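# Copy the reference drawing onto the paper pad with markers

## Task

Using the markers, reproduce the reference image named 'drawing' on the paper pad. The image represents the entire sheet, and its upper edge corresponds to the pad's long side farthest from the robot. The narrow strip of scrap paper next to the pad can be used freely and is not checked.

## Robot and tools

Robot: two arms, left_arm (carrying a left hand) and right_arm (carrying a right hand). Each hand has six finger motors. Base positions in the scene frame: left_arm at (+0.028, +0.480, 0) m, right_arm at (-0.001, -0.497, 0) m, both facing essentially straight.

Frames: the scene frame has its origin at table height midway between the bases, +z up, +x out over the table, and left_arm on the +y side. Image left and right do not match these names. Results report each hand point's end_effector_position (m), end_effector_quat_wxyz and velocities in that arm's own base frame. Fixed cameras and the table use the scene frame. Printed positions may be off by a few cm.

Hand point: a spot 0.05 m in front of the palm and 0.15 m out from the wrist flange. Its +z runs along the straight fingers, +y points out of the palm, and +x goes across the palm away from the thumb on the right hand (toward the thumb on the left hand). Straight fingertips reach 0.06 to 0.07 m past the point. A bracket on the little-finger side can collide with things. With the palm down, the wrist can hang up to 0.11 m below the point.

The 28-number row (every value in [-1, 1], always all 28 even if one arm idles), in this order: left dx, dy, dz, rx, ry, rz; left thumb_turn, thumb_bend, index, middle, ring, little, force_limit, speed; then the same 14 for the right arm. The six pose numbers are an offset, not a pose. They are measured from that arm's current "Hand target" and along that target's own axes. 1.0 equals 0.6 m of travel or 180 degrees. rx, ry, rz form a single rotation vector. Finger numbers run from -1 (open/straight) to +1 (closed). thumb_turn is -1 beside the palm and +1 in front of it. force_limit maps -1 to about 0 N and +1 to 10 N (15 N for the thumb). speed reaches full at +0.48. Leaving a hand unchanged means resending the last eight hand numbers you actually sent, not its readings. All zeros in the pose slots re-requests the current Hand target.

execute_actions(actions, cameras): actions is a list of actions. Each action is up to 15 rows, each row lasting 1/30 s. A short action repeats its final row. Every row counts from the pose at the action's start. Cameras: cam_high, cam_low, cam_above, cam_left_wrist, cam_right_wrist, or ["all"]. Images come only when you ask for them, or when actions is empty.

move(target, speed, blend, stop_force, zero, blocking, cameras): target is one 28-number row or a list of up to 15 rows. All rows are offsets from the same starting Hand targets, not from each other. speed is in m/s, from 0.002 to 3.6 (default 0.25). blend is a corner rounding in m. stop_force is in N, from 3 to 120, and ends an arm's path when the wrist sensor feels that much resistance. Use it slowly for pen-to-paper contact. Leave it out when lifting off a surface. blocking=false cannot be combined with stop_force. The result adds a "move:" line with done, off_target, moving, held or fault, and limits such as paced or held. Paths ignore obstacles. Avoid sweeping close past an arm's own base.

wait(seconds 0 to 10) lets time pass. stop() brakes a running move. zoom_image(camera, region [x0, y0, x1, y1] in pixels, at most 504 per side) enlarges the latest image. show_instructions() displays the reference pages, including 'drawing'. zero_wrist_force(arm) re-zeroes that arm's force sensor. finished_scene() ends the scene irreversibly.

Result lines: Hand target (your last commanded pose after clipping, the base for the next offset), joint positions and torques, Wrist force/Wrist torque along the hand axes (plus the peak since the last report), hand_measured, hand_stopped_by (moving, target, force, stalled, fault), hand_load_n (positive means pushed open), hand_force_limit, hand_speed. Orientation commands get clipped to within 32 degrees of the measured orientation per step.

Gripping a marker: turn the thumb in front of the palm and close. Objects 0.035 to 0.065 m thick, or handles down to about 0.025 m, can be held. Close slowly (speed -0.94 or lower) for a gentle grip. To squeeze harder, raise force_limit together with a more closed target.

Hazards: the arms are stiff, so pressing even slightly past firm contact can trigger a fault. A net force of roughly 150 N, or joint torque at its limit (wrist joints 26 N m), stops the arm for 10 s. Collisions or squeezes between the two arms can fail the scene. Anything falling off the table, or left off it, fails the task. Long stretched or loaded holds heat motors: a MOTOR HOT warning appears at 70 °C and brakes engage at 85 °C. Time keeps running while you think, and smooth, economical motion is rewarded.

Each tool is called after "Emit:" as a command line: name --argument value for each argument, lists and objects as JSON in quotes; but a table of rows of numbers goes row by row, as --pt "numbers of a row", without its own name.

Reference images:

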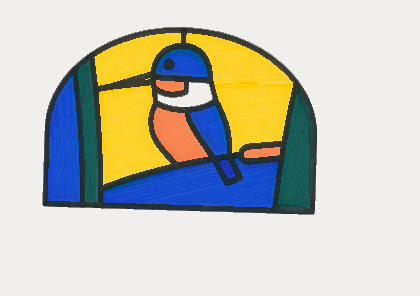

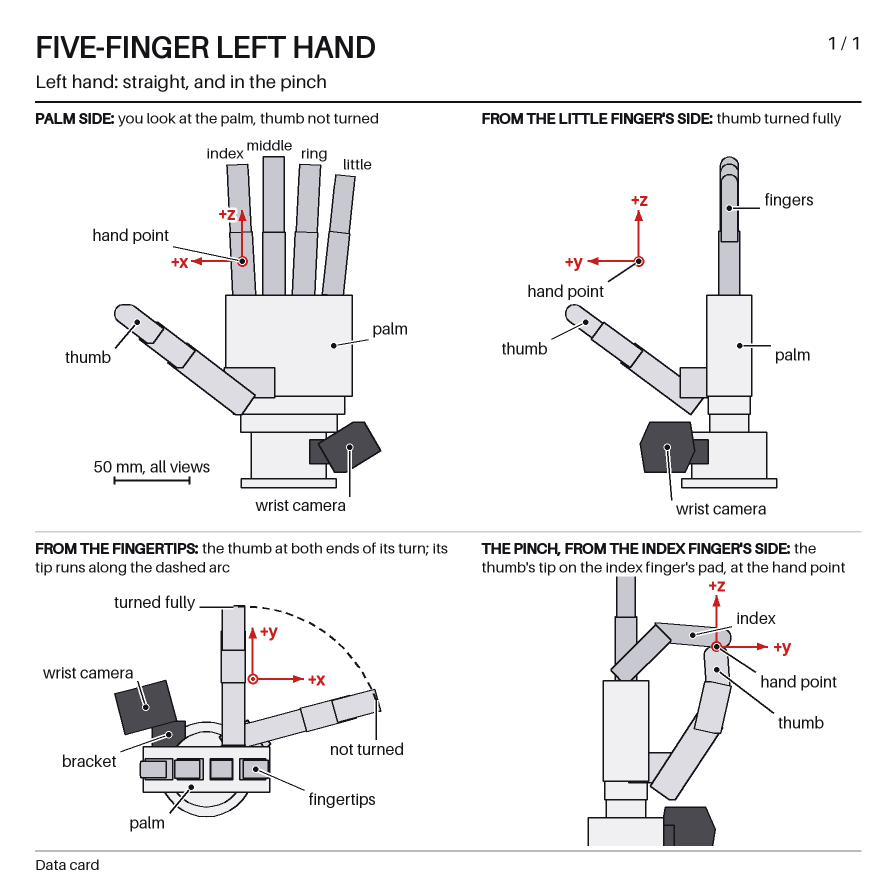

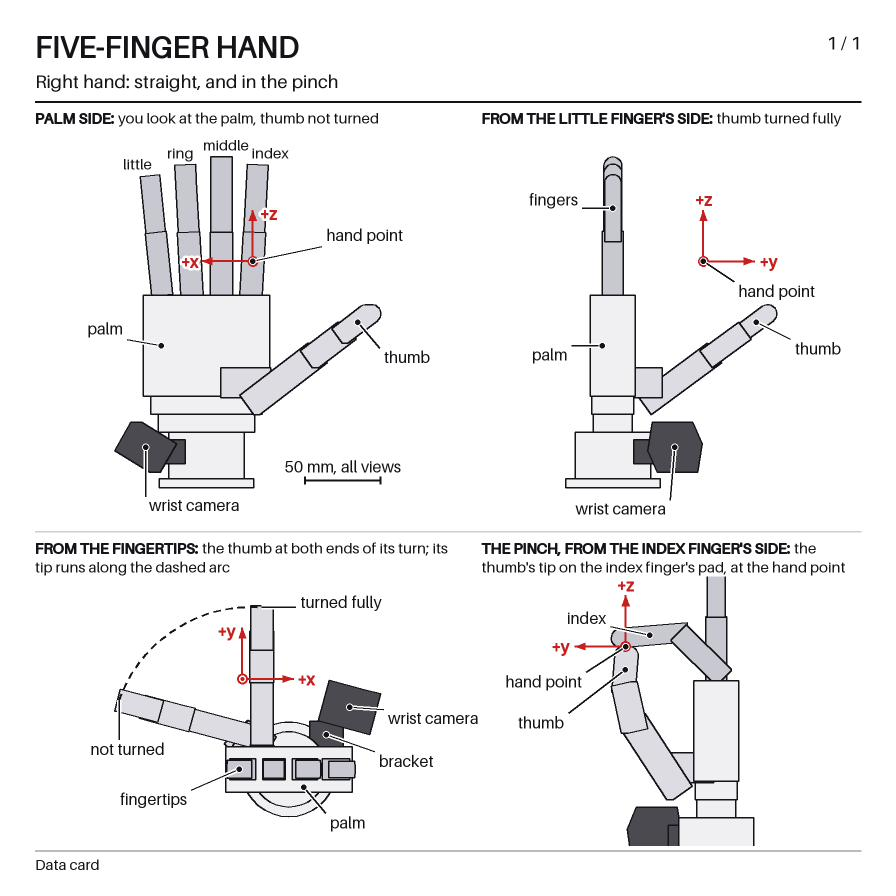

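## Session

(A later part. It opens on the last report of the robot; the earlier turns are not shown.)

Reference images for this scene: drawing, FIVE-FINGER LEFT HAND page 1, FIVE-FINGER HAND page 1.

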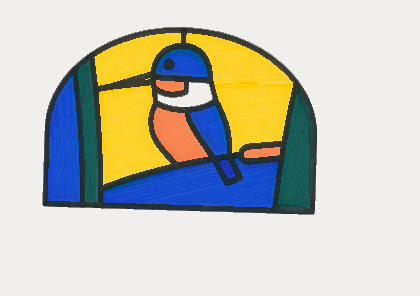

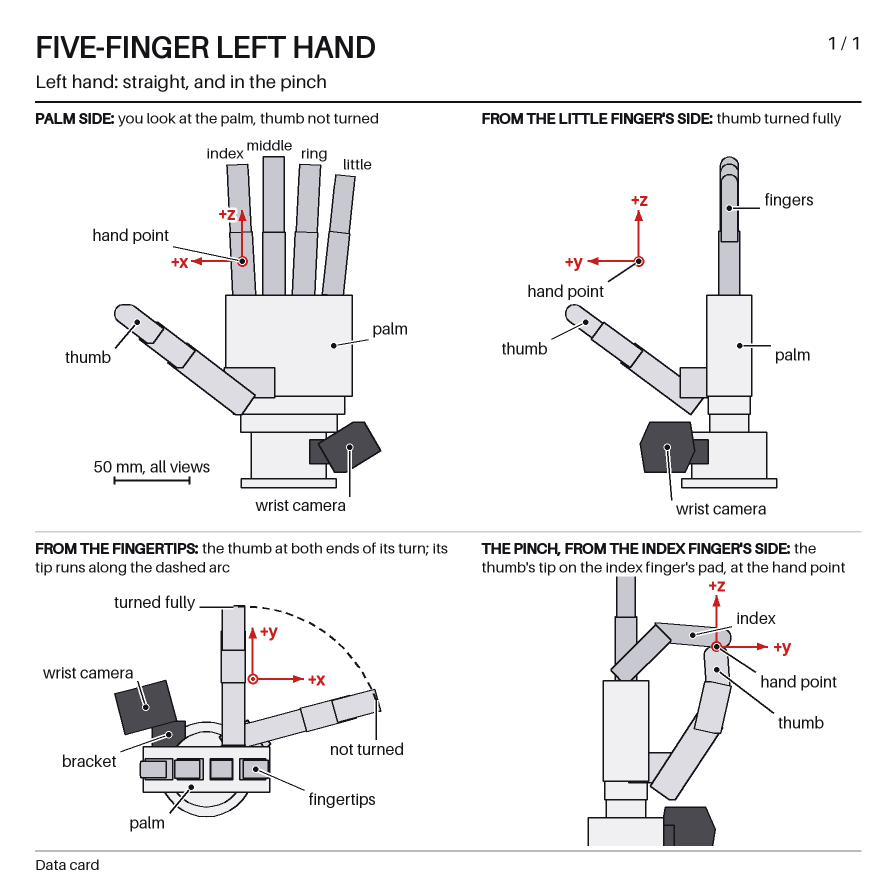

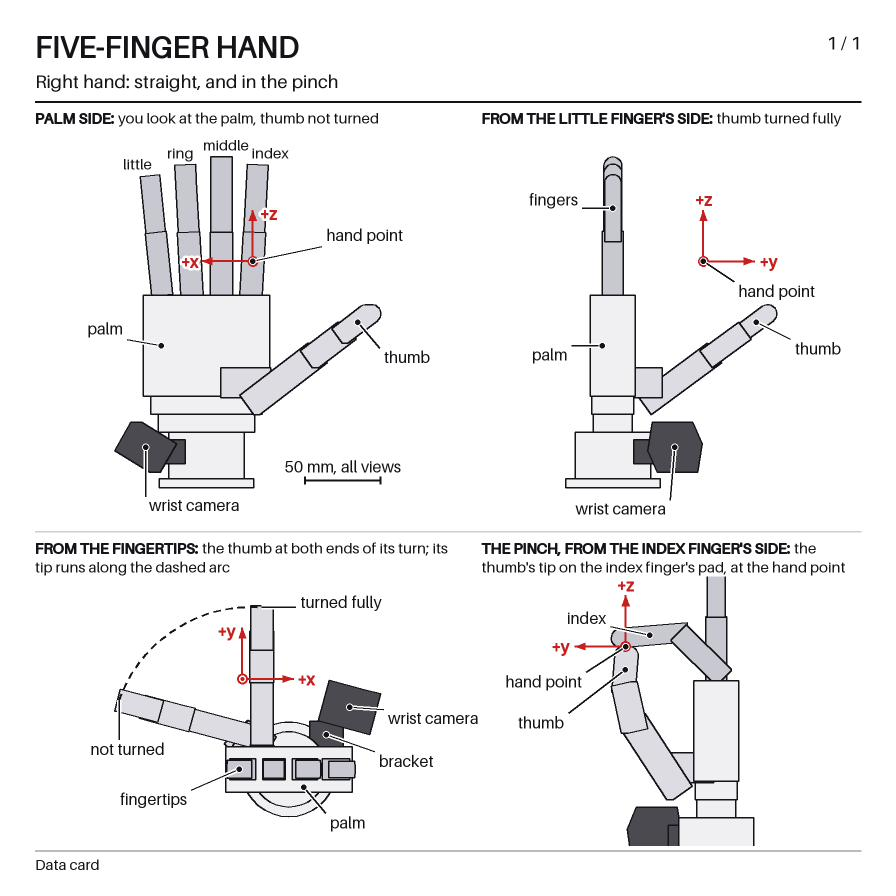

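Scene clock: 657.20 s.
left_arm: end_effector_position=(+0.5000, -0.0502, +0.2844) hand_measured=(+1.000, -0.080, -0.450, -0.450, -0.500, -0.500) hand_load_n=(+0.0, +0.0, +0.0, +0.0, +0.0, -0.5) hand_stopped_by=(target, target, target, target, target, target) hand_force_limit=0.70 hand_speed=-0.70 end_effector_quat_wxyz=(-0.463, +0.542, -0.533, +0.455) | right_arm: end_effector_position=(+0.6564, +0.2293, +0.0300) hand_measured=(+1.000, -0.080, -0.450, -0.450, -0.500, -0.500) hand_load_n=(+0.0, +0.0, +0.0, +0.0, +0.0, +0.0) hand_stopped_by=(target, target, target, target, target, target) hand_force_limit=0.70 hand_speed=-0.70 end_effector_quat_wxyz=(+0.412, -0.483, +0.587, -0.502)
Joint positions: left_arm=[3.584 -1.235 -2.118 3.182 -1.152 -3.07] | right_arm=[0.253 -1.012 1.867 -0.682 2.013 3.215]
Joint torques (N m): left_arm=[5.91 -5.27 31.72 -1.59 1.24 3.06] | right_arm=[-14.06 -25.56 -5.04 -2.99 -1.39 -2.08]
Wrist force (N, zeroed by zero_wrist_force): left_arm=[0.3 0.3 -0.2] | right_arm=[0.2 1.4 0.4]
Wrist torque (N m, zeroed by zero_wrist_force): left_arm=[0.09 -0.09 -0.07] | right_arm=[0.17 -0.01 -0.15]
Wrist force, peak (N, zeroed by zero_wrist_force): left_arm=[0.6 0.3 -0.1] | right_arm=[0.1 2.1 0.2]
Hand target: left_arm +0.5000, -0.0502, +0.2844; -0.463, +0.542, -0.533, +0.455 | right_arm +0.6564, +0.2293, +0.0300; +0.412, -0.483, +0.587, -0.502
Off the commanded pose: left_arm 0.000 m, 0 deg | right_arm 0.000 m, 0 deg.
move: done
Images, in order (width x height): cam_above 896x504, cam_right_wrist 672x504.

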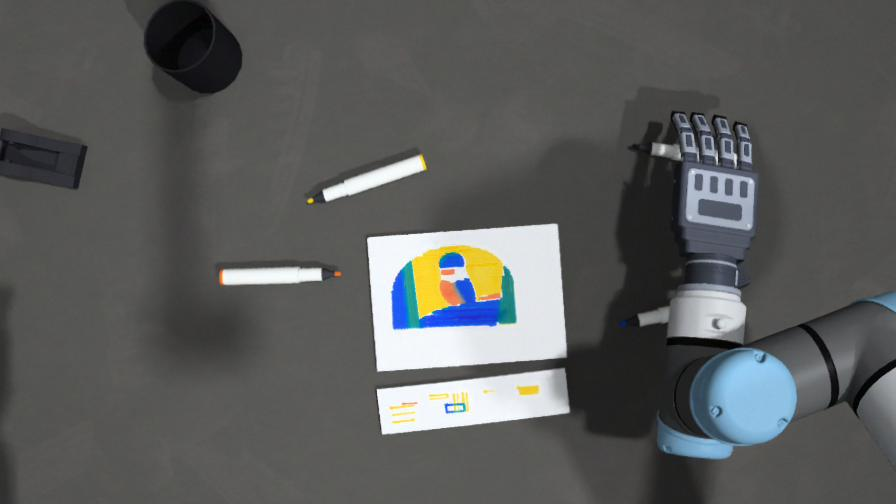

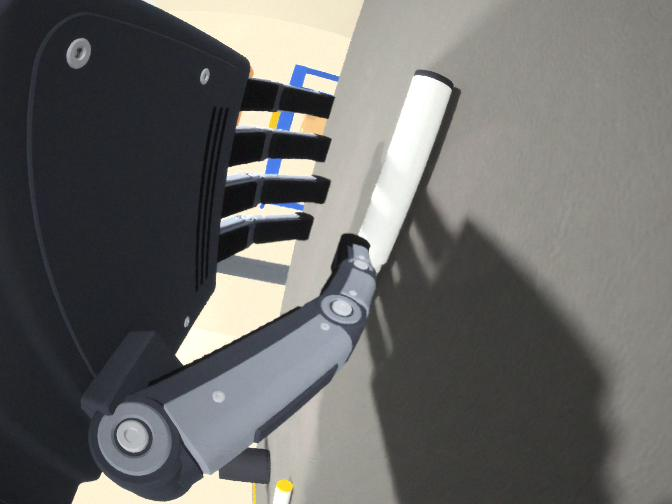

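Emit:
move --pt "0 0 0 0 0 0 1 -0.08 -0.45 -0.45 -0.5 -0.5 0.7 -0.7 0 0 -0.005 0 0 0 1 -0.08 -0.45 -0.45 -0.5 -0.5 0.7 -0.7" --pt "0 0 0 0 0 0 1 -0.08 -0.45 -0.45 -0.5 -0.5 0.7 -0.7 0 0.02716 -0.0007 0 0 0 1 -0.08 -0.45 -0.45 -0.5 -0.5 0.7 -0.7" --speed 0.015 --stop_force 3 --cameras '["cam_above", "cam_right_wrist"]'

Emit:
zoom_image --camera "cam_above" --region '[600, 90, 800, 260]'

Scene clock: 659.87 s.
left_arm: end_effector_position=(+0.5000, -0.0502, +0.2844) hand_measured=(+1.000, -0.080, -0.450, -0.450, -0.500, -0.500) hand_load_n=(+0.0, +0.0, +0.0, +0.0, +0.0, +0.0) hand_stopped_by=(target, target, target, target, target, target) hand_force_limit=0.70 hand_speed=-0.70 end_effector_quat_wxyz=(-0.463, +0.542, -0.533, +0.455) | right_arm: end_effector_position=(+0.6535, +0.2298, +0.0139) hand_measured=(+1.000, -0.080, -0.450, -0.450, -0.500, -0.500) hand_load_n=(+0.0, +0.5, +0.0, +0.0, +0.0, +0.0) hand_stopped_by=(target, target, target, target, target, target) hand_force_limit=0.70 hand_speed=-0.70 end_effector_quat_wxyz=(+0.412, -0.483, +0.587, -0.502)
Joint positions: left_arm=[3.584 -1.235 -2.118 3.182 -1.152 -3.07] | right_arm=[0.255 -0.985 1.88 -0.721 2.016 3.216]
Joint torques (N m): left_arm=[7.16 -4.1 32.45 -1.46 1.18 3.12] | right_arm=[1.65 -26.67 -4.15 -3 -0.65 0.81]
Wrist force (N, zeroed by zero_wrist_force): left_arm=[0.2 0.0 -0.2] | right_arm=[0.3 1.8 0.5]
Wrist torque (N m, zeroed by zero_wrist_force): left_arm=[0.07 -0.08 -0.07] | right_arm=[0.22 -0.02 -0.13]
Wrist force, peak (N, zeroed by zero_wrist_force): left_arm=[0.7 0.2 -0.2] | right_arm=[0.2 2.0 0.2]
Hand target: left_arm +0.5000, -0.0502, +0.2844; -0.463, +0.542, -0.533, +0.455 | right_arm +0.6535, +0.2298, +0.0139; +0.412, -0.483, +0.587, -0.502
Off the commanded pose: left_arm 0.000 m, 0 deg | right_arm 0.000 m, 0 deg.
move: done
Images, in order (width x height): cam_above 896x504, cam_right_wrist 672x504.

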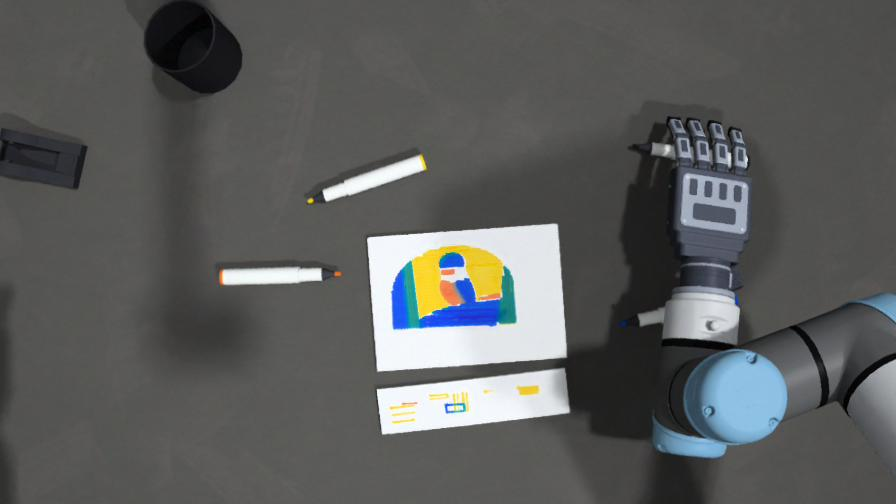

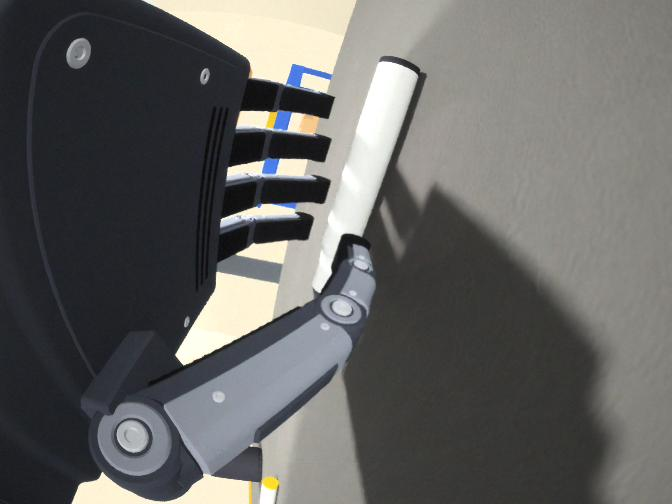

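Scaled by 2.520 from the camera's 896x504 image, which has a finer 1280x720 frame.

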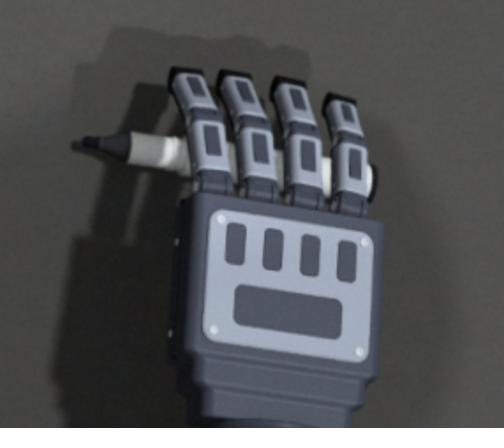

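Emit:
execute_actions --actions '[[[0,0,0,0,0,0,1,-0.08,-0.45,-0.45,-0.5,-0.5,0.7,-0.7,0,0,0,0,0,0,1,-0.08,0.3,0.3,-0.5,-0.5,-0.3,-0.92]],[[0,0,0,0,0,0,1,-0.08,-0.45,-0.45,-0.5,-0.5,0.7,-0.7,0,0,0,0,0,0,1,-0.08,0.3,0.3,-0.5,-0.5,-0.3,-0.92]],[[0,0,0,0,0,0,1,-0.08,-0.45,-0.45,-0.5,-0.5,0.7,-0.7,0,0,0,0,0,0,1,-0.08,0.3,0.3,-0.5,-0.5,-0.3,-0.92]],[[0,0,0,0,0,0,1,-0.08,-0.45,-0.45,-0.5,-0.5,0.7,-0.7,0,0,0,0,0,0,1,-0.08,0.3,0.3,-0.5,-0.5,-0.3,-0.92]]]' --cameras '["cam_above", "cam_right_wrist"]'

Emit:
zoom_image --camera "cam_above" --region '[600, 90, 800, 260]'

Scene clock: 662.30 s.
left_arm: end_effector_position=(+0.5000, -0.0502, +0.2844) hand_measured=(+1.000, -0.080, -0.450, -0.450, -0.500, -0.500) hand_load_n=(+0.0, +0.0, +0.0, +0.0, -0.5, +0.0) hand_stopped_by=(target, target, target, target, target, target) hand_force_limit=0.70 hand_speed=-0.70 end_effector_quat_wxyz=(-0.463, +0.542, -0.533, +0.455) | right_arm: end_effector_position=(+0.6535, +0.2298, +0.0139) hand_measured=(+1.000, -0.080, -0.018, -0.048, -0.500, -0.500) hand_load_n=(-0.5, +1.0, +4.0, +3.5, +0.0, +0.0) hand_stopped_by=(target, target, force, force, target, target) hand_force_limit=-0.30 hand_speed=-0.92 end_effector_quat_wxyz=(+0.412, -0.483, +0.587, -0.502)
Joint positions: left_arm=[3.584 -1.235 -2.118 3.182 -1.152 -3.07] | right_arm=[0.255 -0.985 1.88 -0.721 2.016 3.216]
Joint torques (N m): left_arm=[5.84 -5.13 31.89 -1.66 1.14 3.33] | right_arm=[-10.35 -26.52 -4.81 0.2 -1.25 -0.91]
Wrist force (N, zeroed by zero_wrist_force): left_arm=[0.1 0.0 0.2] | right_arm=[0.2 -4.3 1.6]
Wrist torque (N m, zeroed by zero_wrist_force): left_arm=[0.04 -0.06 -0.07] | right_arm=[0.12 0.00 -0.26]
Wrist force, peak (N, zeroed by zero_wrist_force): left_arm=[0.7 0.0 -0.2] | right_arm=[0.2 -4.3 1.6]
Hand target: left_arm +0.5000, -0.0502, +0.2844; -0.463, +0.542, -0.533, +0.455 | right_arm +0.6535, +0.2298, +0.0139; +0.412, -0.483, +0.587, -0.502
Off the commanded pose: left_arm 0.000 m, 0 deg | right_arm 0.000 m, 0 deg.
Images, in order (width x height): cam_above 896x504, cam_right_wrist 672x504.

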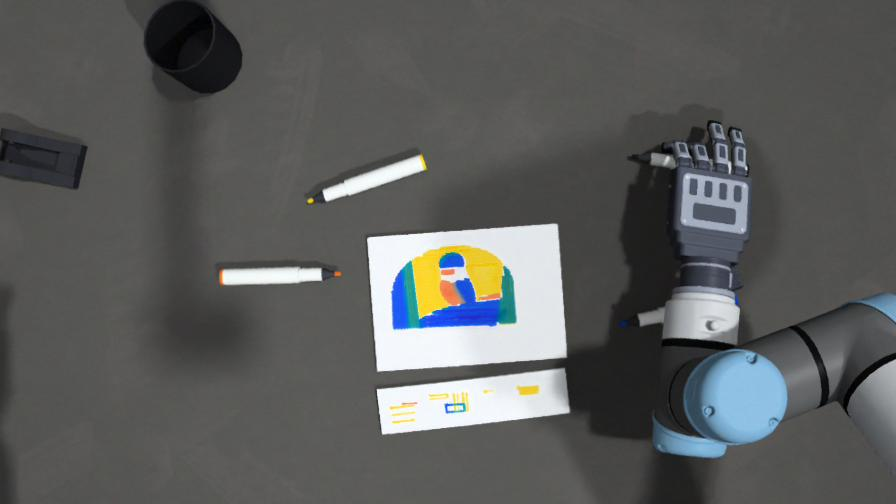

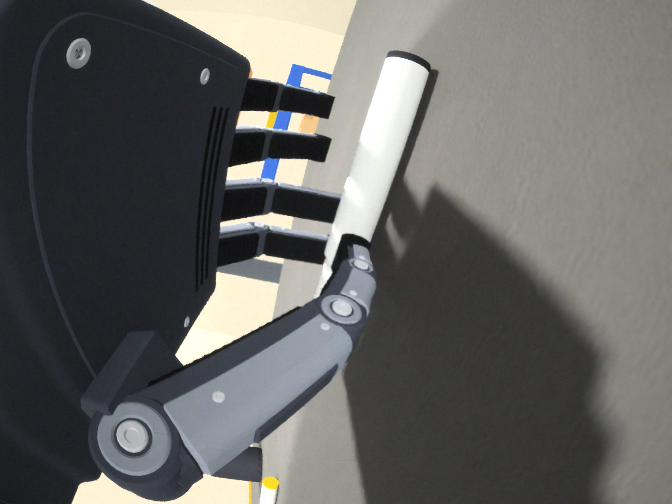

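Scaled by 2.520 from the camera's 896x504 image, which has a finer 1280x720 frame.

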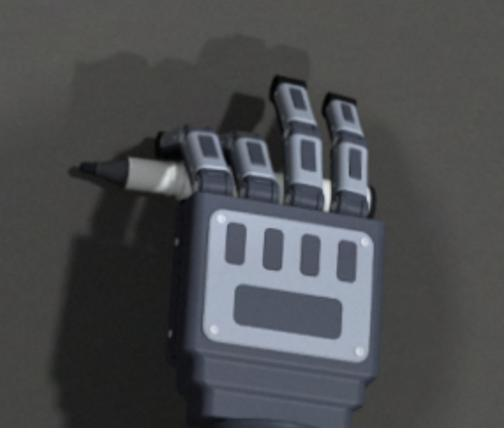

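Emit:
move --target '[0,0,0,0,0,0,1,-0.08,-0.45,-0.45,-0.5,-0.5,0.7,-0.7,0,-0.0823,-0.0130,0,0,0,1,-0.08,0.3,0.3,-0.5,-0.5,-0.3,-0.92]' --speed 0.05

Emit:
execute_actions --actions '[[[0,0,0,0,0,0,1,-0.08,-0.45,-0.45,-0.5,-0.5,0.7,-0.7,0,0,0,0,0,0,1,-0.08,0.3,0.35,-0.5,-0.5,-0.3,-0.94]],[[0,0,0,0,0,0,1,-0.08,-0.45,-0.45,-0.5,-0.5,0.7,-0.7,0,0,0,0,0,0,1,-0.08,0.4,0.35,-0.5,-0.5,0.7,-0.94]],[[0,0,0,0,0,0,1,-0.08,-0.45,-0.45,-0.5,-0.5,0.7,-0.7,0,0,0,0,0,0,1,-0.08,0.4,0.35,-0.5,-0.5,0.7,-0.94]]]' --cameras '["cam_right_wrist", "cam_low"]'

Scene clock: 664.03 s.
left_arm: end_effector_position=(+0.5000, -0.0502, +0.2844) hand_measured=(+1.000, -0.080, -0.450, -0.450, -0.500, -0.500) hand_load_n=(+0.0, +0.0, -0.5, +0.0, +0.0, -0.5) hand_stopped_by=(target, target, target, target, target, target) hand_force_limit=0.70 hand_speed=-0.70 end_effector_quat_wxyz=(-0.463, +0.542, -0.533, +0.455) | right_arm: end_effector_position=(+0.6535, +0.2299, +0.0639) hand_measured=(+1.000, -0.080, -0.018, -0.048, -0.500, -0.500) hand_load_n=(-0.5, +1.5, +3.5, +0.0, +0.0, +0.0) hand_stopped_by=(target, target, force, force, target, target) hand_force_limit=-0.30 hand_speed=-0.92 end_effector_quat_wxyz=(+0.412, -0.483, +0.587, -0.502)
Joint positions: left_arm=[3.584 -1.235 -2.118 3.182 -1.152 -3.07] | right_arm=[0.255 -1.076 1.857 -0.606 2.016 3.216]
Joint torques (N m): left_arm=[4.37 -4.99 33.47 -1.55 0.79 3.24] | right_arm=[8.97 -40.56 -21.99 0.6 1.66 1.02]
Wrist force (N, zeroed by zero_wrist_force): left_arm=[0.2 0.1 -0.3] | right_arm=[0.1 1.7 0.3]
Wrist torque (N m, zeroed by zero_wrist_force): left_arm=[0.08 -0.09 -0.06] | right_arm=[0.21 0.02 -0.16]
Wrist force, peak (N, zeroed by zero_wrist_force): left_arm=[0.3 0.5 -0.2] | right_arm=[0.1 -4.3 1.8]
Hand target: left_arm +0.5000, -0.0502, +0.2844; -0.463, +0.542, -0.533, +0.455 | right_arm +0.6535, +0.2299, +0.0639; +0.412, -0.483, +0.587, -0.502
Off the commanded pose: left_arm 0.000 m, 0 deg | right_arm 0.000 m, 0 deg.
move: done

Scene clock: 665.73 s.
left_arm: end_effector_position=(+0.5000, -0.0502, +0.2844) hand_measured=(+1.000, -0.080, -0.450, -0.450, -0.500, -0.500) hand_load_n=(+0.0, +0.0, +0.0, +0.0, +0.0, +0.0) hand_stopped_by=(target, target, target, target, target, target) hand_force_limit=0.70 hand_speed=-0.70 end_effector_quat_wxyz=(-0.463, +0.542, -0.533, +0.455) | right_arm: end_effector_position=(+0.6535, +0.2299, +0.0639) hand_measured=(+1.000, -0.082, +0.002, -0.022, -0.500, -0.500) hand_load_n=(+0.0, +5.5, +8.5, +4.0, +0.0, +0.0) hand_stopped_by=(target, target, force, force, target, target) hand_force_limit=0.70 hand_speed=-0.94 end_effector_quat_wxyz=(+0.412, -0.483, +0.587, -0.502)
Joint positions: left_arm=[3.584 -1.235 -2.118 3.182 -1.152 -3.07] | right_arm=[0.255 -1.077 1.857 -0.606 2.016 3.216]
Joint torques (N m): left_arm=[5.73 -4.31 32.52 -1.62 1.15 2.91] | right_arm=[9.7 -40.55 -22.2 0.62 1.72 2.01]
Wrist force (N, zeroed by zero_wrist_force): left_arm=[0.3 0.2 0.0] | right_arm=[0.3 1.8 0.1]
Wrist torque (N m, zeroed by zero_wrist_force): left_arm=[0.09 -0.09 -0.08] | right_arm=[0.22 -0.01 -0.14]
Wrist force, peak (N, zeroed by zero_wrist_force): left_arm=[0.4 0.0 -0.6] | right_arm=[0.0 2.1 0.1]
Hand target: left_arm +0.5000, -0.0502, +0.2844; -0.463, +0.542, -0.533, +0.455 | right_arm +0.6535, +0.2299, +0.0639; +0.412, -0.483, +0.587, -0.502
Off the commanded pose: left_arm 0.000 m, 0 deg | right_arm 0.000 m, 0 deg.
Images, in order (width x height): cam_low 896x504, cam_right_wrist 672x504.

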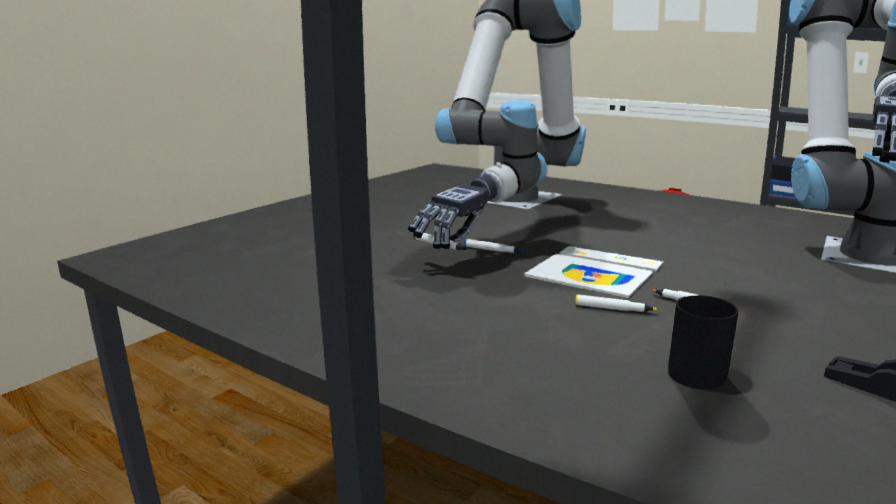

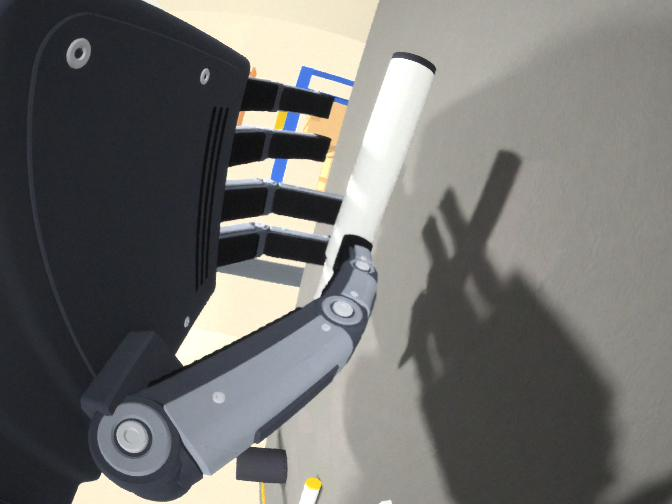

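Emit:
move --pt "0 0 0 0 0 0 1 -0.08 -0.45 -0.45 -0.5 -0.5 0.7 -0.7 0 -0.1745 -0.02764 0 0 0 1 -0.08 0.4 0.35 -0.5 -0.5 0.7 -0.94" --pt "0 0 0 0 0 0 1 -0.08 -0.45 -0.45 -0.5 -0.5 0.7 -0.7 -0.25608 -0.10178 -0.48772 0.09225 -0.01261 -0.50111 1 -0.08 0.4 0.35 -0.5 -0.5 0.7 -0.94" --pt "0 0 0 0 0 0 1 -0.08 -0.45 -0.45 -0.5 -0.5 0.7 -0.7 -0.25608 0.02990 -0.46685 0.09225 -0.01261 -0.50111 1 -0.08 0.4 0.35 -0.5 -0.5 0.7 -0.94" --speed 0.3 --blend '[0.03,0.02,0]' --cameras '["cam_above", "cam_low"]'

Emit:
zero_wrist_force --arm "right_arm"

Scene clock: 670.73 s.
left_arm: end_effector_position=(+0.5000, -0.0502, +0.2844) hand_measured=(+1.000, -0.080, -0.450, -0.450, -0.500, -0.500) hand_load_n=(+0.0, +0.0, +0.0, +0.0, +0.0, +0.0) hand_stopped_by=(target, target, target, target, target, target) hand_force_limit=0.70 hand_speed=-0.70 end_effector_quat_wxyz=(-0.463, +0.542, -0.533, +0.455) | right_arm: end_effector_position=(+0.4093, +0.4349, +0.0898) hand_measured=(+1.000, -0.082, +0.002, -0.022, -0.500, -0.500) hand_load_n=(+0.0, +5.5, +8.5, +4.0, +0.0, +0.0) hand_stopped_by=(target, target, force, force, target, target) hand_force_limit=0.70 hand_speed=-0.94 end_effector_quat_wxyz=(-0.005, +0.706, +0.004, +0.708)
Joint positions: left_arm=[3.584 -1.235 -2.118 3.182 -1.152 -3.07] | right_arm=[0.998 -0.974 1.822 -0.853 2.555 1.568]
Joint torques (N m): left_arm=[5.3 -5.52 31.79 -1.29 1.04 3.19] | right_arm=[9.88 -26.56 -4.38 -2.69 -1.53 -2.25]
Wrist force (N, zeroed by zero_wrist_force): left_arm=[0.4 -0.1 -0.4] | right_arm=[0.1 0.1 -0.1]
Wrist torque (N m, zeroed by zero_wrist_force): left_arm=[0.06 -0.12 -0.05] | right_arm=[0.02 0.01 0.02]
Wrist force, peak (N, zeroed by zero_wrist_force): left_arm=[0.7 0.1 -0.2] | right_arm=[0.3 3.7 0.7]
Hand target: left_arm +0.5000, -0.0502, +0.2844; -0.463, +0.542, -0.533, +0.455 | right_arm +0.4093, +0.4349, +0.0898; -0.005, +0.706, +0.004, +0.708
Off the commanded pose: left_arm 0.000 m, 0 deg | right_arm 0.000 m, 0 deg.
move: done
Images, in order (width x height): cam_low 896x504, cam_above 896x504.

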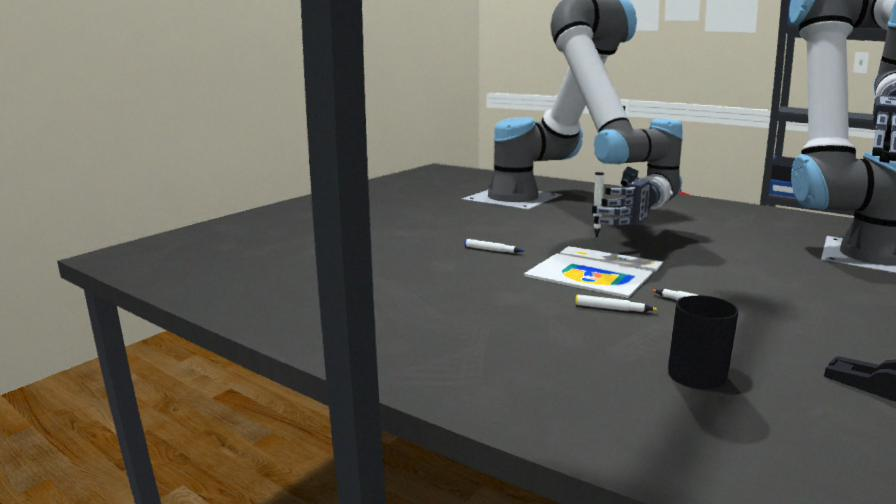

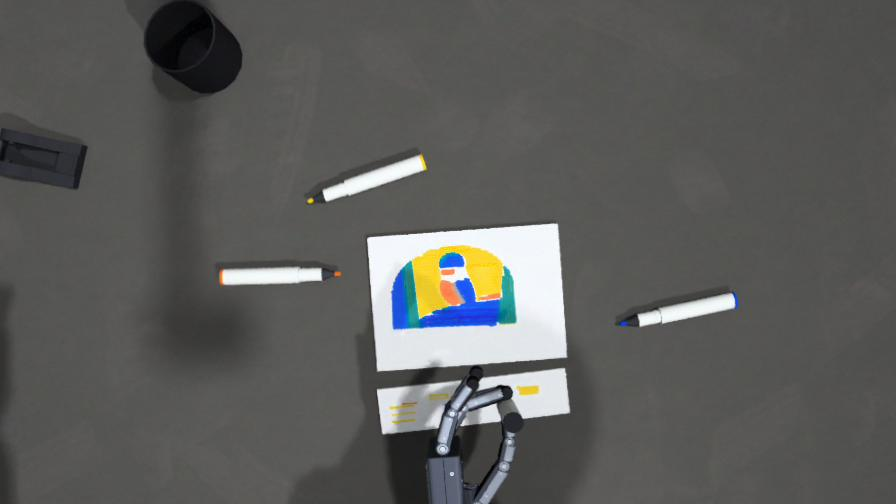

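Wrist force sensor zeroed.

Emit:
move --target '[0,0,0,0,0,0,1,-0.08,-0.45,-0.45,-0.5,-0.5,0.7,-0.7,-0.0380,0,0,0,0,0,1,-0.08,0.4,0.35,-0.5,-0.5,0.7,-0.94]' --speed 0.03 --stop_force 4

Emit:
move --target '[0,0,0,0,0,0,1,-0.08,-0.45,-0.45,-0.5,-0.5,0.7,-0.7,-0.0350,0,0,0,0,0,1,-0.08,0.4,0.35,-0.5,-0.5,0.7,-0.94]' --speed 0.004 --stop_force 3

Scene clock: 672.60 s.
left_arm: end_effector_position=(+0.5000, -0.0502, +0.2844) hand_measured=(+1.000, -0.080, -0.450, -0.450, -0.500, -0.500) hand_load_n=(+0.0, +0.0, +0.0, +0.0, +0.0, +0.0) hand_stopped_by=(target, target, target, target, target, target) hand_force_limit=0.70 hand_speed=-0.70 end_effector_quat_wxyz=(-0.463, +0.542, -0.533, +0.455) | right_arm: end_effector_position=(+0.4093, +0.4350, +0.0670) hand_measured=(+1.000, -0.082, +0.002, -0.022, -0.500, -0.500) hand_load_n=(+0.0, +5.5, +8.5, +3.5, +0.0, +0.0) hand_stopped_by=(target, target, force, force, target, target) hand_force_limit=0.70 hand_speed=-0.94 end_effector_quat_wxyz=(-0.006, +0.706, +0.004, +0.708)
Joint positions: left_arm=[3.584 -1.235 -2.118 3.182 -1.152 -3.07] | right_arm=[0.998 -0.931 1.828 -0.902 2.555 1.568]
Joint torques (N m): left_arm=[6.44 -3.56 31.54 -1.38 1.01 2.97] | right_arm=[-11.78 -27.9 -3.69 -2.93 -1.5 -2.26]
Wrist force (N, zeroed by zero_wrist_force): left_arm=[0.6 0.1 0.0] | right_arm=[-0.2 0.2 0.1]
Wrist torque (N m, zeroed by zero_wrist_force): left_arm=[0.06 -0.13 -0.05] | right_arm=[0.02 0.01 0.00]
Wrist force, peak (N, zeroed by zero_wrist_force): left_arm=[0.6 0.4 -0.2] | right_arm=[-0.2 0.4 0.2]
Hand target: left_arm +0.5000, -0.0502, +0.2844; -0.463, +0.542, -0.533, +0.455 | right_arm +0.4093, +0.4350, +0.0670; -0.005, +0.706, +0.004, +0.708
Off the commanded pose: left_arm 0.000 m, 0 deg | right_arm 0.000 m, 0 deg.
move: done

Scene clock: 678.13 s.
left_arm: end_effector_position=(+0.5000, -0.0502, +0.2844) hand_measured=(+1.000, -0.080, -0.450, -0.450, -0.500, -0.500) hand_load_n=(+0.0, +0.0, +0.0, +0.0, +0.0, +0.0) hand_stopped_by=(target, target, target, target, target, target) hand_force_limit=0.70 hand_speed=-0.70 end_effector_quat_wxyz=(-0.463, +0.542, -0.533, +0.455) | right_arm: end_effector_position=(+0.4094, +0.4350, +0.0490) hand_measured=(+1.000, -0.082, +0.002, -0.022, -0.500, -0.500) hand_load_n=(-0.5, +5.5, +8.5, +4.0, +0.0, +0.0) hand_stopped_by=(target, target, force, force, target, target) hand_force_limit=0.70 hand_speed=-0.94 end_effector_quat_wxyz=(-0.006, +0.706, +0.004, +0.708)
Joint positions: left_arm=[3.584 -1.235 -2.118 3.182 -1.152 -3.07] | right_arm=[0.998 -0.896 1.831 -0.939 2.555 1.568]
Joint torques (N m): left_arm=[4.38 -4.27 31.81 -1.59 0.92 3.11] | right_arm=[-12.1 -42.64 -4.7 1.18 -1.25 0.82]
Wrist force (N, zeroed by zero_wrist_force): left_arm=[0.3 0.4 -0.2] | right_arm=[3.3 0.1 0.1]
Wrist torque (N m, zeroed by zero_wrist_force): left_arm=[0.12 -0.09 -0.07] | right_arm=[0.03 0.01 0.00]
Wrist force, peak (N, zeroed by zero_wrist_force): left_arm=[0.6 0.3 0.0] | right_arm=[4.5 0.0 0.1]
Hand target: left_arm +0.5000, -0.0502, +0.2844; -0.463, +0.542, -0.533, +0.455 | right_arm +0.4094, +0.4350, +0.0490; -0.006, +0.706, +0.004, +0.708 (not the last commanded pose)
Off the commanded pose: left_arm 0.000 m, 0 deg | right_arm 0.003 m, 0 deg.
move: contact (right_arm)

Emit:
move --pt "0 0 0 0 0 0 1 -0.08 -0.45 -0.45 -0.5 -0.5 0.7 -0.7 0.0003 0 0 0 0 0 1 -0.08 0.4 0.35 -0.5 -0.5 0.7 -0.94" --pt "0 0 0 0 0 0 1 -0.08 -0.45 -0.45 -0.5 -0.5 0.7 -0.7 0.0003 0.02 0 0 0 0 1 -0.08 0.4 0.35 -0.5 -0.5 0.7 -0.94" --speed 0.08

Emit:
move --pt "0 0 0 0 0 0 1 -0.08 -0.45 -0.45 -0.5 -0.5 0.7 -0.7 0.006 0 0 0 0 0 1 -0.08 0.4 0.35 -0.5 -0.5 0.7 -0.94" --pt "0 0 0 0 0 0 1 -0.08 -0.45 -0.45 -0.5 -0.5 0.7 -0.7 0.006 0 -0.01 0 0 0 1 -0.08 0.4 0.35 -0.5 -0.5 0.7 -0.94" --pt "0 0 0 0 0 0 1 -0.08 -0.45 -0.45 -0.5 -0.5 0.7 -0.7 0.0001 0 -0.01 0 0 0 1 -0.08 0.4 0.35 -0.5 -0.5 0.7 -0.94" --pt "0 0 0 0 0 0 1 -0.08 -0.45 -0.45 -0.5 -0.5 0.7 -0.7 0.0001 -0.02 -0.01 0 0 0 1 -0.08 0.4 0.35 -0.5 -0.5 0.7 -0.94" --speed 0.08

Emit:
move --pt "0 0 0 0 0 0 1 -0.08 -0.45 -0.45 -0.5 -0.5 0.7 -0.7 0.01 0 0 0 0 0 1 -0.08 0.4 0.35 -0.5 -0.5 0.7 -0.94" --pt "0 0 0 0 0 0 1 -0.08 -0.45 -0.45 -0.5 -0.5 0.7 -0.7 0.06 0.1 -0.02 0 0 0 1 -0.08 0.4 0.35 -0.5 -0.5 0.7 -0.94" --speed 0.2 --cameras '["cam_above", "cam_right_wrist"]'

Emit:
zoom_image --camera "cam_above" --region '[470, 370, 530, 420]'

Scene clock: 679.87 s.
left_arm: end_effector_position=(+0.5000, -0.0502, +0.2844) hand_measured=(+1.000, -0.080, -0.450, -0.450, -0.500, -0.500) hand_load_n=(+0.0, +0.0, +0.0, +0.0, +0.0, -0.5) hand_stopped_by=(target, target, target, target, target, target) hand_force_limit=0.70 hand_speed=-0.70 end_effector_quat_wxyz=(-0.463, +0.542, -0.533, +0.455) | right_arm: end_effector_position=(+0.4095, +0.4231, +0.0492) hand_measured=(+1.000, -0.082, +0.002, -0.022, -0.500, -0.500) hand_load_n=(+0.0, +5.0, +9.0, +3.5, +0.0, +0.0) hand_stopped_by=(target, target, force, force, target, target) hand_force_limit=0.70 hand_speed=-0.94 end_effector_quat_wxyz=(-0.006, +0.706, +0.004, +0.708)
Joint positions: left_arm=[3.584 -1.235 -2.118 3.182 -1.152 -3.07] | right_arm=[0.985 -0.913 1.867 -0.958 2.541 1.568]
Joint torques (N m): left_arm=[3.42 -3.8 30.6 -1.34 0.8 3.11] | right_arm=[-13.52 -42.71 -1.64 -2.67 -1.46 -1.61]
Wrist force (N, zeroed by zero_wrist_force): left_arm=[0.4 0.3 0.0] | right_arm=[2.4 -0.9 -0.1]
Wrist torque (N m, zeroed by zero_wrist_force): left_arm=[0.10 -0.10 -0.07] | right_arm=[0.01 -0.05 0.04]
Wrist force, peak (N, zeroed by zero_wrist_force): left_arm=[0.6 0.1 -0.4] | right_arm=[3.4 0.2 0.2]
Hand target: left_arm +0.5000, -0.0502, +0.2844; -0.463, +0.542, -0.533, +0.455 | right_arm +0.4095, +0.4230, +0.0492; -0.006, +0.706, +0.004, +0.708
Off the commanded pose: left_arm 0.000 m, 0 deg | right_arm 0.000 m, 0 deg.
move: done

Scene clock: 681.70 s.
left_arm: end_effector_position=(+0.5000, -0.0502, +0.2844) hand_measured=(+1.000, -0.080, -0.450, -0.450, -0.500, -0.500) hand_load_n=(+0.0, +0.0, +0.0, -0.5, +0.0, +0.0) hand_stopped_by=(target, target, target, target, target, target) hand_force_limit=0.70 hand_speed=-0.70 end_effector_quat_wxyz=(-0.463, +0.542, -0.533, +0.455) | right_arm: end_effector_position=(+0.4034, +0.4349, +0.0492) hand_measured=(+1.000, -0.082, +0.002, -0.022, -0.500, -0.500) hand_load_n=(+0.0, +5.5, +8.5, +4.0, +0.0, +0.5) hand_stopped_by=(target, target, force, force, target, target) hand_force_limit=0.70 hand_speed=-0.94 end_effector_quat_wxyz=(-0.005, +0.706, +0.005, +0.708)
Joint positions: left_arm=[3.584 -1.235 -2.118 3.182 -1.152 -3.07] | right_arm=[1.008 -0.9 1.837 -0.942 2.565 1.568]
Joint torques (N m): left_arm=[3.63 -4.73 31.55 -1.45 0.81 2.93] | right_arm=[9.82 -28.17 -19.27 0.87 1.58 1.89]
Wrist force (N, zeroed by zero_wrist_force): left_arm=[0.2 0.1 -0.1] | right_arm=[0.8 0.6 0.0]
Wrist torque (N m, zeroed by zero_wrist_force): left_arm=[0.07 -0.08 -0.07] | right_arm=[0.02 0.04 -0.03]
Wrist force, peak (N, zeroed by zero_wrist_force): left_arm=[0.5 0.4 0.1] | right_arm=[2.2 -0.8 -0.1]
Hand target: left_arm +0.5000, -0.0502, +0.2844; -0.463, +0.542, -0.533, +0.455 | right_arm +0.4034, +0.4349, +0.0492; -0.006, +0.706, +0.004, +0.708
Off the commanded pose: left_arm 0.000 m, 0 deg | right_arm 0.000 m, 0 deg.
move: done

Scene clock: 683.23 s.
left_arm: end_effector_position=(+0.5000, -0.0502, +0.2844) hand_measured=(+1.000, -0.080, -0.450, -0.450, -0.500, -0.500) hand_load_n=(+0.0, +0.0, +0.0, +0.0, +0.0, +0.0) hand_stopped_by=(target, target, target, target, target, target) hand_force_limit=0.70 hand_speed=-0.70 end_effector_quat_wxyz=(-0.463, +0.542, -0.533, +0.455) | right_arm: end_effector_position=(+0.3921, +0.3748, +0.0851) hand_measured=(+1.000, -0.082, +0.002, -0.022, -0.500, -0.500) hand_load_n=(+0.0, +5.5, +8.5, +3.5, +0.0, +0.0) hand_stopped_by=(target, target, force, force, target, target) hand_force_limit=0.70 hand_speed=-0.94 end_effector_quat_wxyz=(-0.006, +0.706, +0.004, +0.708)
Joint positions: left_arm=[3.584 -1.235 -2.118 3.182 -1.152 -3.07] | right_arm=[0.957 -1.066 2.017 -0.956 2.513 1.569]
Joint torques (N m): left_arm=[3.49 -4.6 32.38 -1.29 0.97 2.94] | right_arm=[-14.96 -37.42 -2.64 -2.89 -1.55 -2.19]
Wrist force (N, zeroed by zero_wrist_force): left_arm=[0.3 0.1 -0.1] | right_arm=[0.3 -0.2 0.0]
Wrist torque (N m, zeroed by zero_wrist_force): left_arm=[0.08 -0.08 -0.07] | right_arm=[-0.02 -0.04 -0.08]
Wrist force, peak (N, zeroed by zero_wrist_force): left_arm=[0.7 0.2 -0.2] | right_arm=[0.8 1.1 -0.1]
Hand target: left_arm +0.5000, -0.0502, +0.2844; -0.463, +0.542, -0.533, +0.455 | right_arm +0.3921, +0.3747, +0.0851; -0.006, +0.706, +0.004, +0.708
Off the commanded pose: left_arm 0.000 m, 0 deg | right_arm 0.000 m, 0 deg.
move: done
Images, in order (width x height): cam_above 896x504, cam_right_wrist 672x504.

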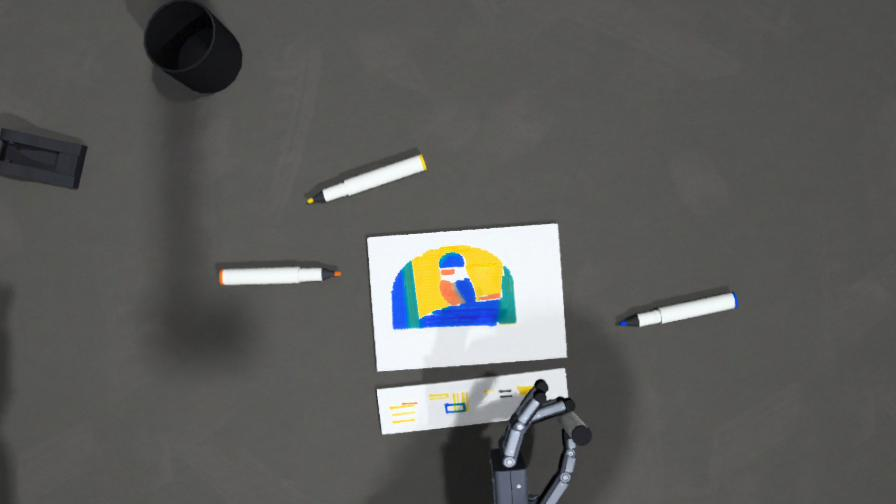

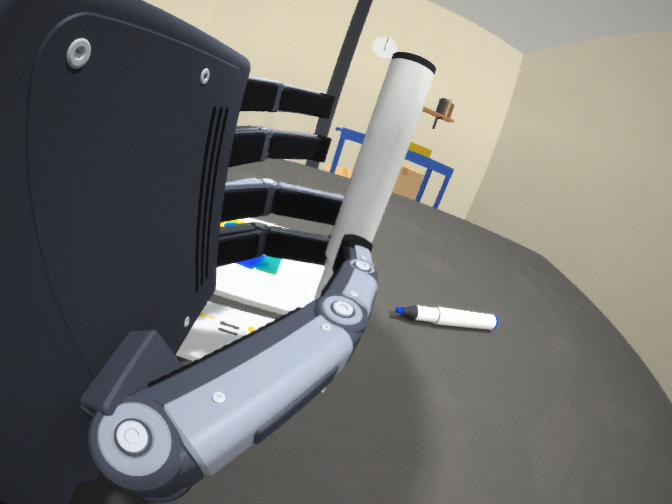

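Scaled by 8.400 from the camera's 896x504 image, which has a finer 1280x720 frame.

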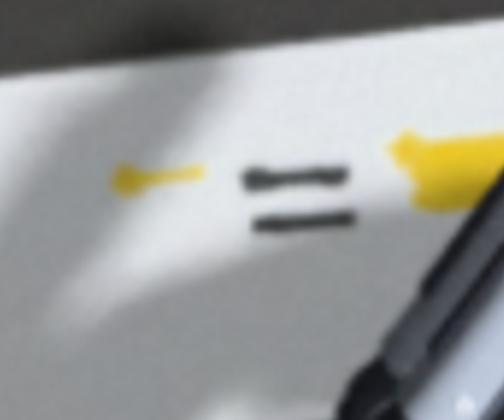

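Emit:
move --pt "0 0 0 0 0 0 1 -0.08 -0.45 -0.45 -0.5 -0.5 0.7 -0.7 -0.02 -0.18192 0.27642 0 0 0 1 -0.08 0.4 0.35 -0.5 -0.5 0.7 -0.94" --pt "0 0 0 0 0 0 1 -0.08 -0.45 -0.45 -0.5 -0.5 0.7 -0.7 -0.0530 -0.18192 0.27642 0 0 0 1 -0.08 0.4 0.35 -0.5 -0.5 0.7 -0.94" --speed '[0.2,0.08]' --cameras '["cam_above"]'

Emit:
zero_wrist_force --arm "right_arm"

Emit:
move --target '[0,0,0,0,0,0,1,-0.08,-0.45,-0.45,-0.5,-0.5,0.7,-0.7,-0.0130,0,0,0,0,0,1,-0.08,0.4,0.35,-0.5,-0.5,0.7,-0.94]' --speed 0.004 --stop_force 3

Scene clock: 686.70 s.
left_arm: end_effector_position=(+0.5000, -0.0502, +0.2844) hand_measured=(+1.000, -0.080, -0.450, -0.450, -0.500, -0.500) hand_load_n=(+0.0, +0.5, +0.0, +0.0, +0.0, +0.0) hand_stopped_by=(target, target, target, target, target, target) hand_force_limit=0.70 hand_speed=-0.70 end_effector_quat_wxyz=(-0.463, +0.542, -0.533, +0.455) | right_arm: end_effector_position=(+0.5565, +0.4862, +0.0540) hand_measured=(+1.000, -0.082, +0.002, -0.022, -0.500, -0.500) hand_load_n=(+0.0, +5.0, +8.5, +3.5, +0.0, +0.0) hand_stopped_by=(target, target, force, force, target, target) hand_force_limit=0.70 hand_speed=-0.94 end_effector_quat_wxyz=(-0.006, +0.706, +0.004, +0.708)
Joint positions: left_arm=[3.584 -1.235 -2.118 3.182 -1.152 -3.07] | right_arm=[0.843 -0.731 1.464 -0.736 2.399 1.569]
Joint torques (N m): left_arm=[5.32 -4.74 31.14 -1.22 0.63 2.88] | right_arm=[-13.81 -36.19 -6.02 -3.18 0.85 -1.55]
Wrist force (N, zeroed by zero_wrist_force): left_arm=[0.5 0.1 -0.2] | right_arm=[0.2 -0.2 0.2]
Wrist torque (N m, zeroed by zero_wrist_force): left_arm=[0.07 -0.12 -0.05] | right_arm=[-0.02 -0.02 -0.16]
Wrist force, peak (N, zeroed by zero_wrist_force): left_arm=[0.6 0.2 -0.1] | right_arm=[0.3 0.5 -1.1]
Hand target: left_arm +0.5000, -0.0502, +0.2844; -0.463, +0.542, -0.533, +0.455 | right_arm +0.5565, +0.4862, +0.0539; -0.006, +0.706, +0.004, +0.708
Off the commanded pose: left_arm 0.000 m, 0 deg | right_arm 0.000 m, 0 deg.
move: done
Images, in order (width x height): cam_above 896x504.

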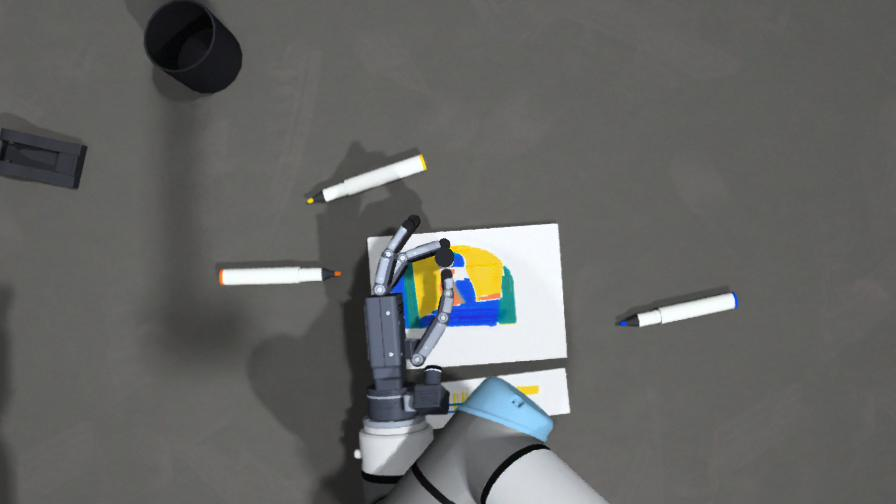

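Wrist force sensor zeroed.

Scene clock: 688.87 s.
left_arm: end_effector_position=(+0.5000, -0.0502, +0.2844) hand_measured=(+1.000, -0.080, -0.450, -0.450, -0.500, -0.500) hand_load_n=(+0.0, +0.0, +0.0, +0.0, +0.0, +0.0) hand_stopped_by=(target, target, target, target, target, target) hand_force_limit=0.70 hand_speed=-0.70 end_effector_quat_wxyz=(-0.463, +0.542, -0.533, +0.455) | right_arm: end_effector_position=(+0.5565, +0.4863, +0.0496) hand_measured=(+1.000, -0.082, +0.002, -0.022, -0.500, -0.500) hand_load_n=(-0.5, +5.0, +8.5, +4.0, -0.5, +0.0) hand_stopped_by=(target, target, force, force, target, target) hand_force_limit=0.70 hand_speed=-0.94 end_effector_quat_wxyz=(-0.006, +0.706, +0.004, +0.708)
Joint positions: left_arm=[3.584 -1.235 -2.118 3.182 -1.152 -3.07] | right_arm=[0.843 -0.724 1.464 -0.744 2.399 1.569]
Joint torques (N m): left_arm=[4.36 -5.09 29.39 -1.64 0.72 3.25] | right_arm=[-13.49 -49.78 -8.99 1.09 -1.29 -1.74]
Wrist force (N, zeroed by zero_wrist_force): left_arm=[0.3 0.1 -0.3] | right_arm=[3.1 0.1 0.1]
Wrist torque (N m, zeroed by zero_wrist_force): left_arm=[0.08 -0.09 -0.07] | right_arm=[0.03 0.06 0.00]
Wrist force, peak (N, zeroed by zero_wrist_force): left_arm=[0.6 0.3 0.0] | right_arm=[4.3 0.0 0.2]
Hand target: left_arm +0.5000, -0.0502, +0.2844; -0.463, +0.542, -0.533, +0.455 | right_arm +0.5565, +0.4863, +0.0496; -0.006, +0.706, +0.004, +0.708 (not the last commanded pose)
Off the commanded pose: left_arm 0.000 m, 0 deg | right_arm 0.003 m, 0 deg.
move: contact (right_arm)


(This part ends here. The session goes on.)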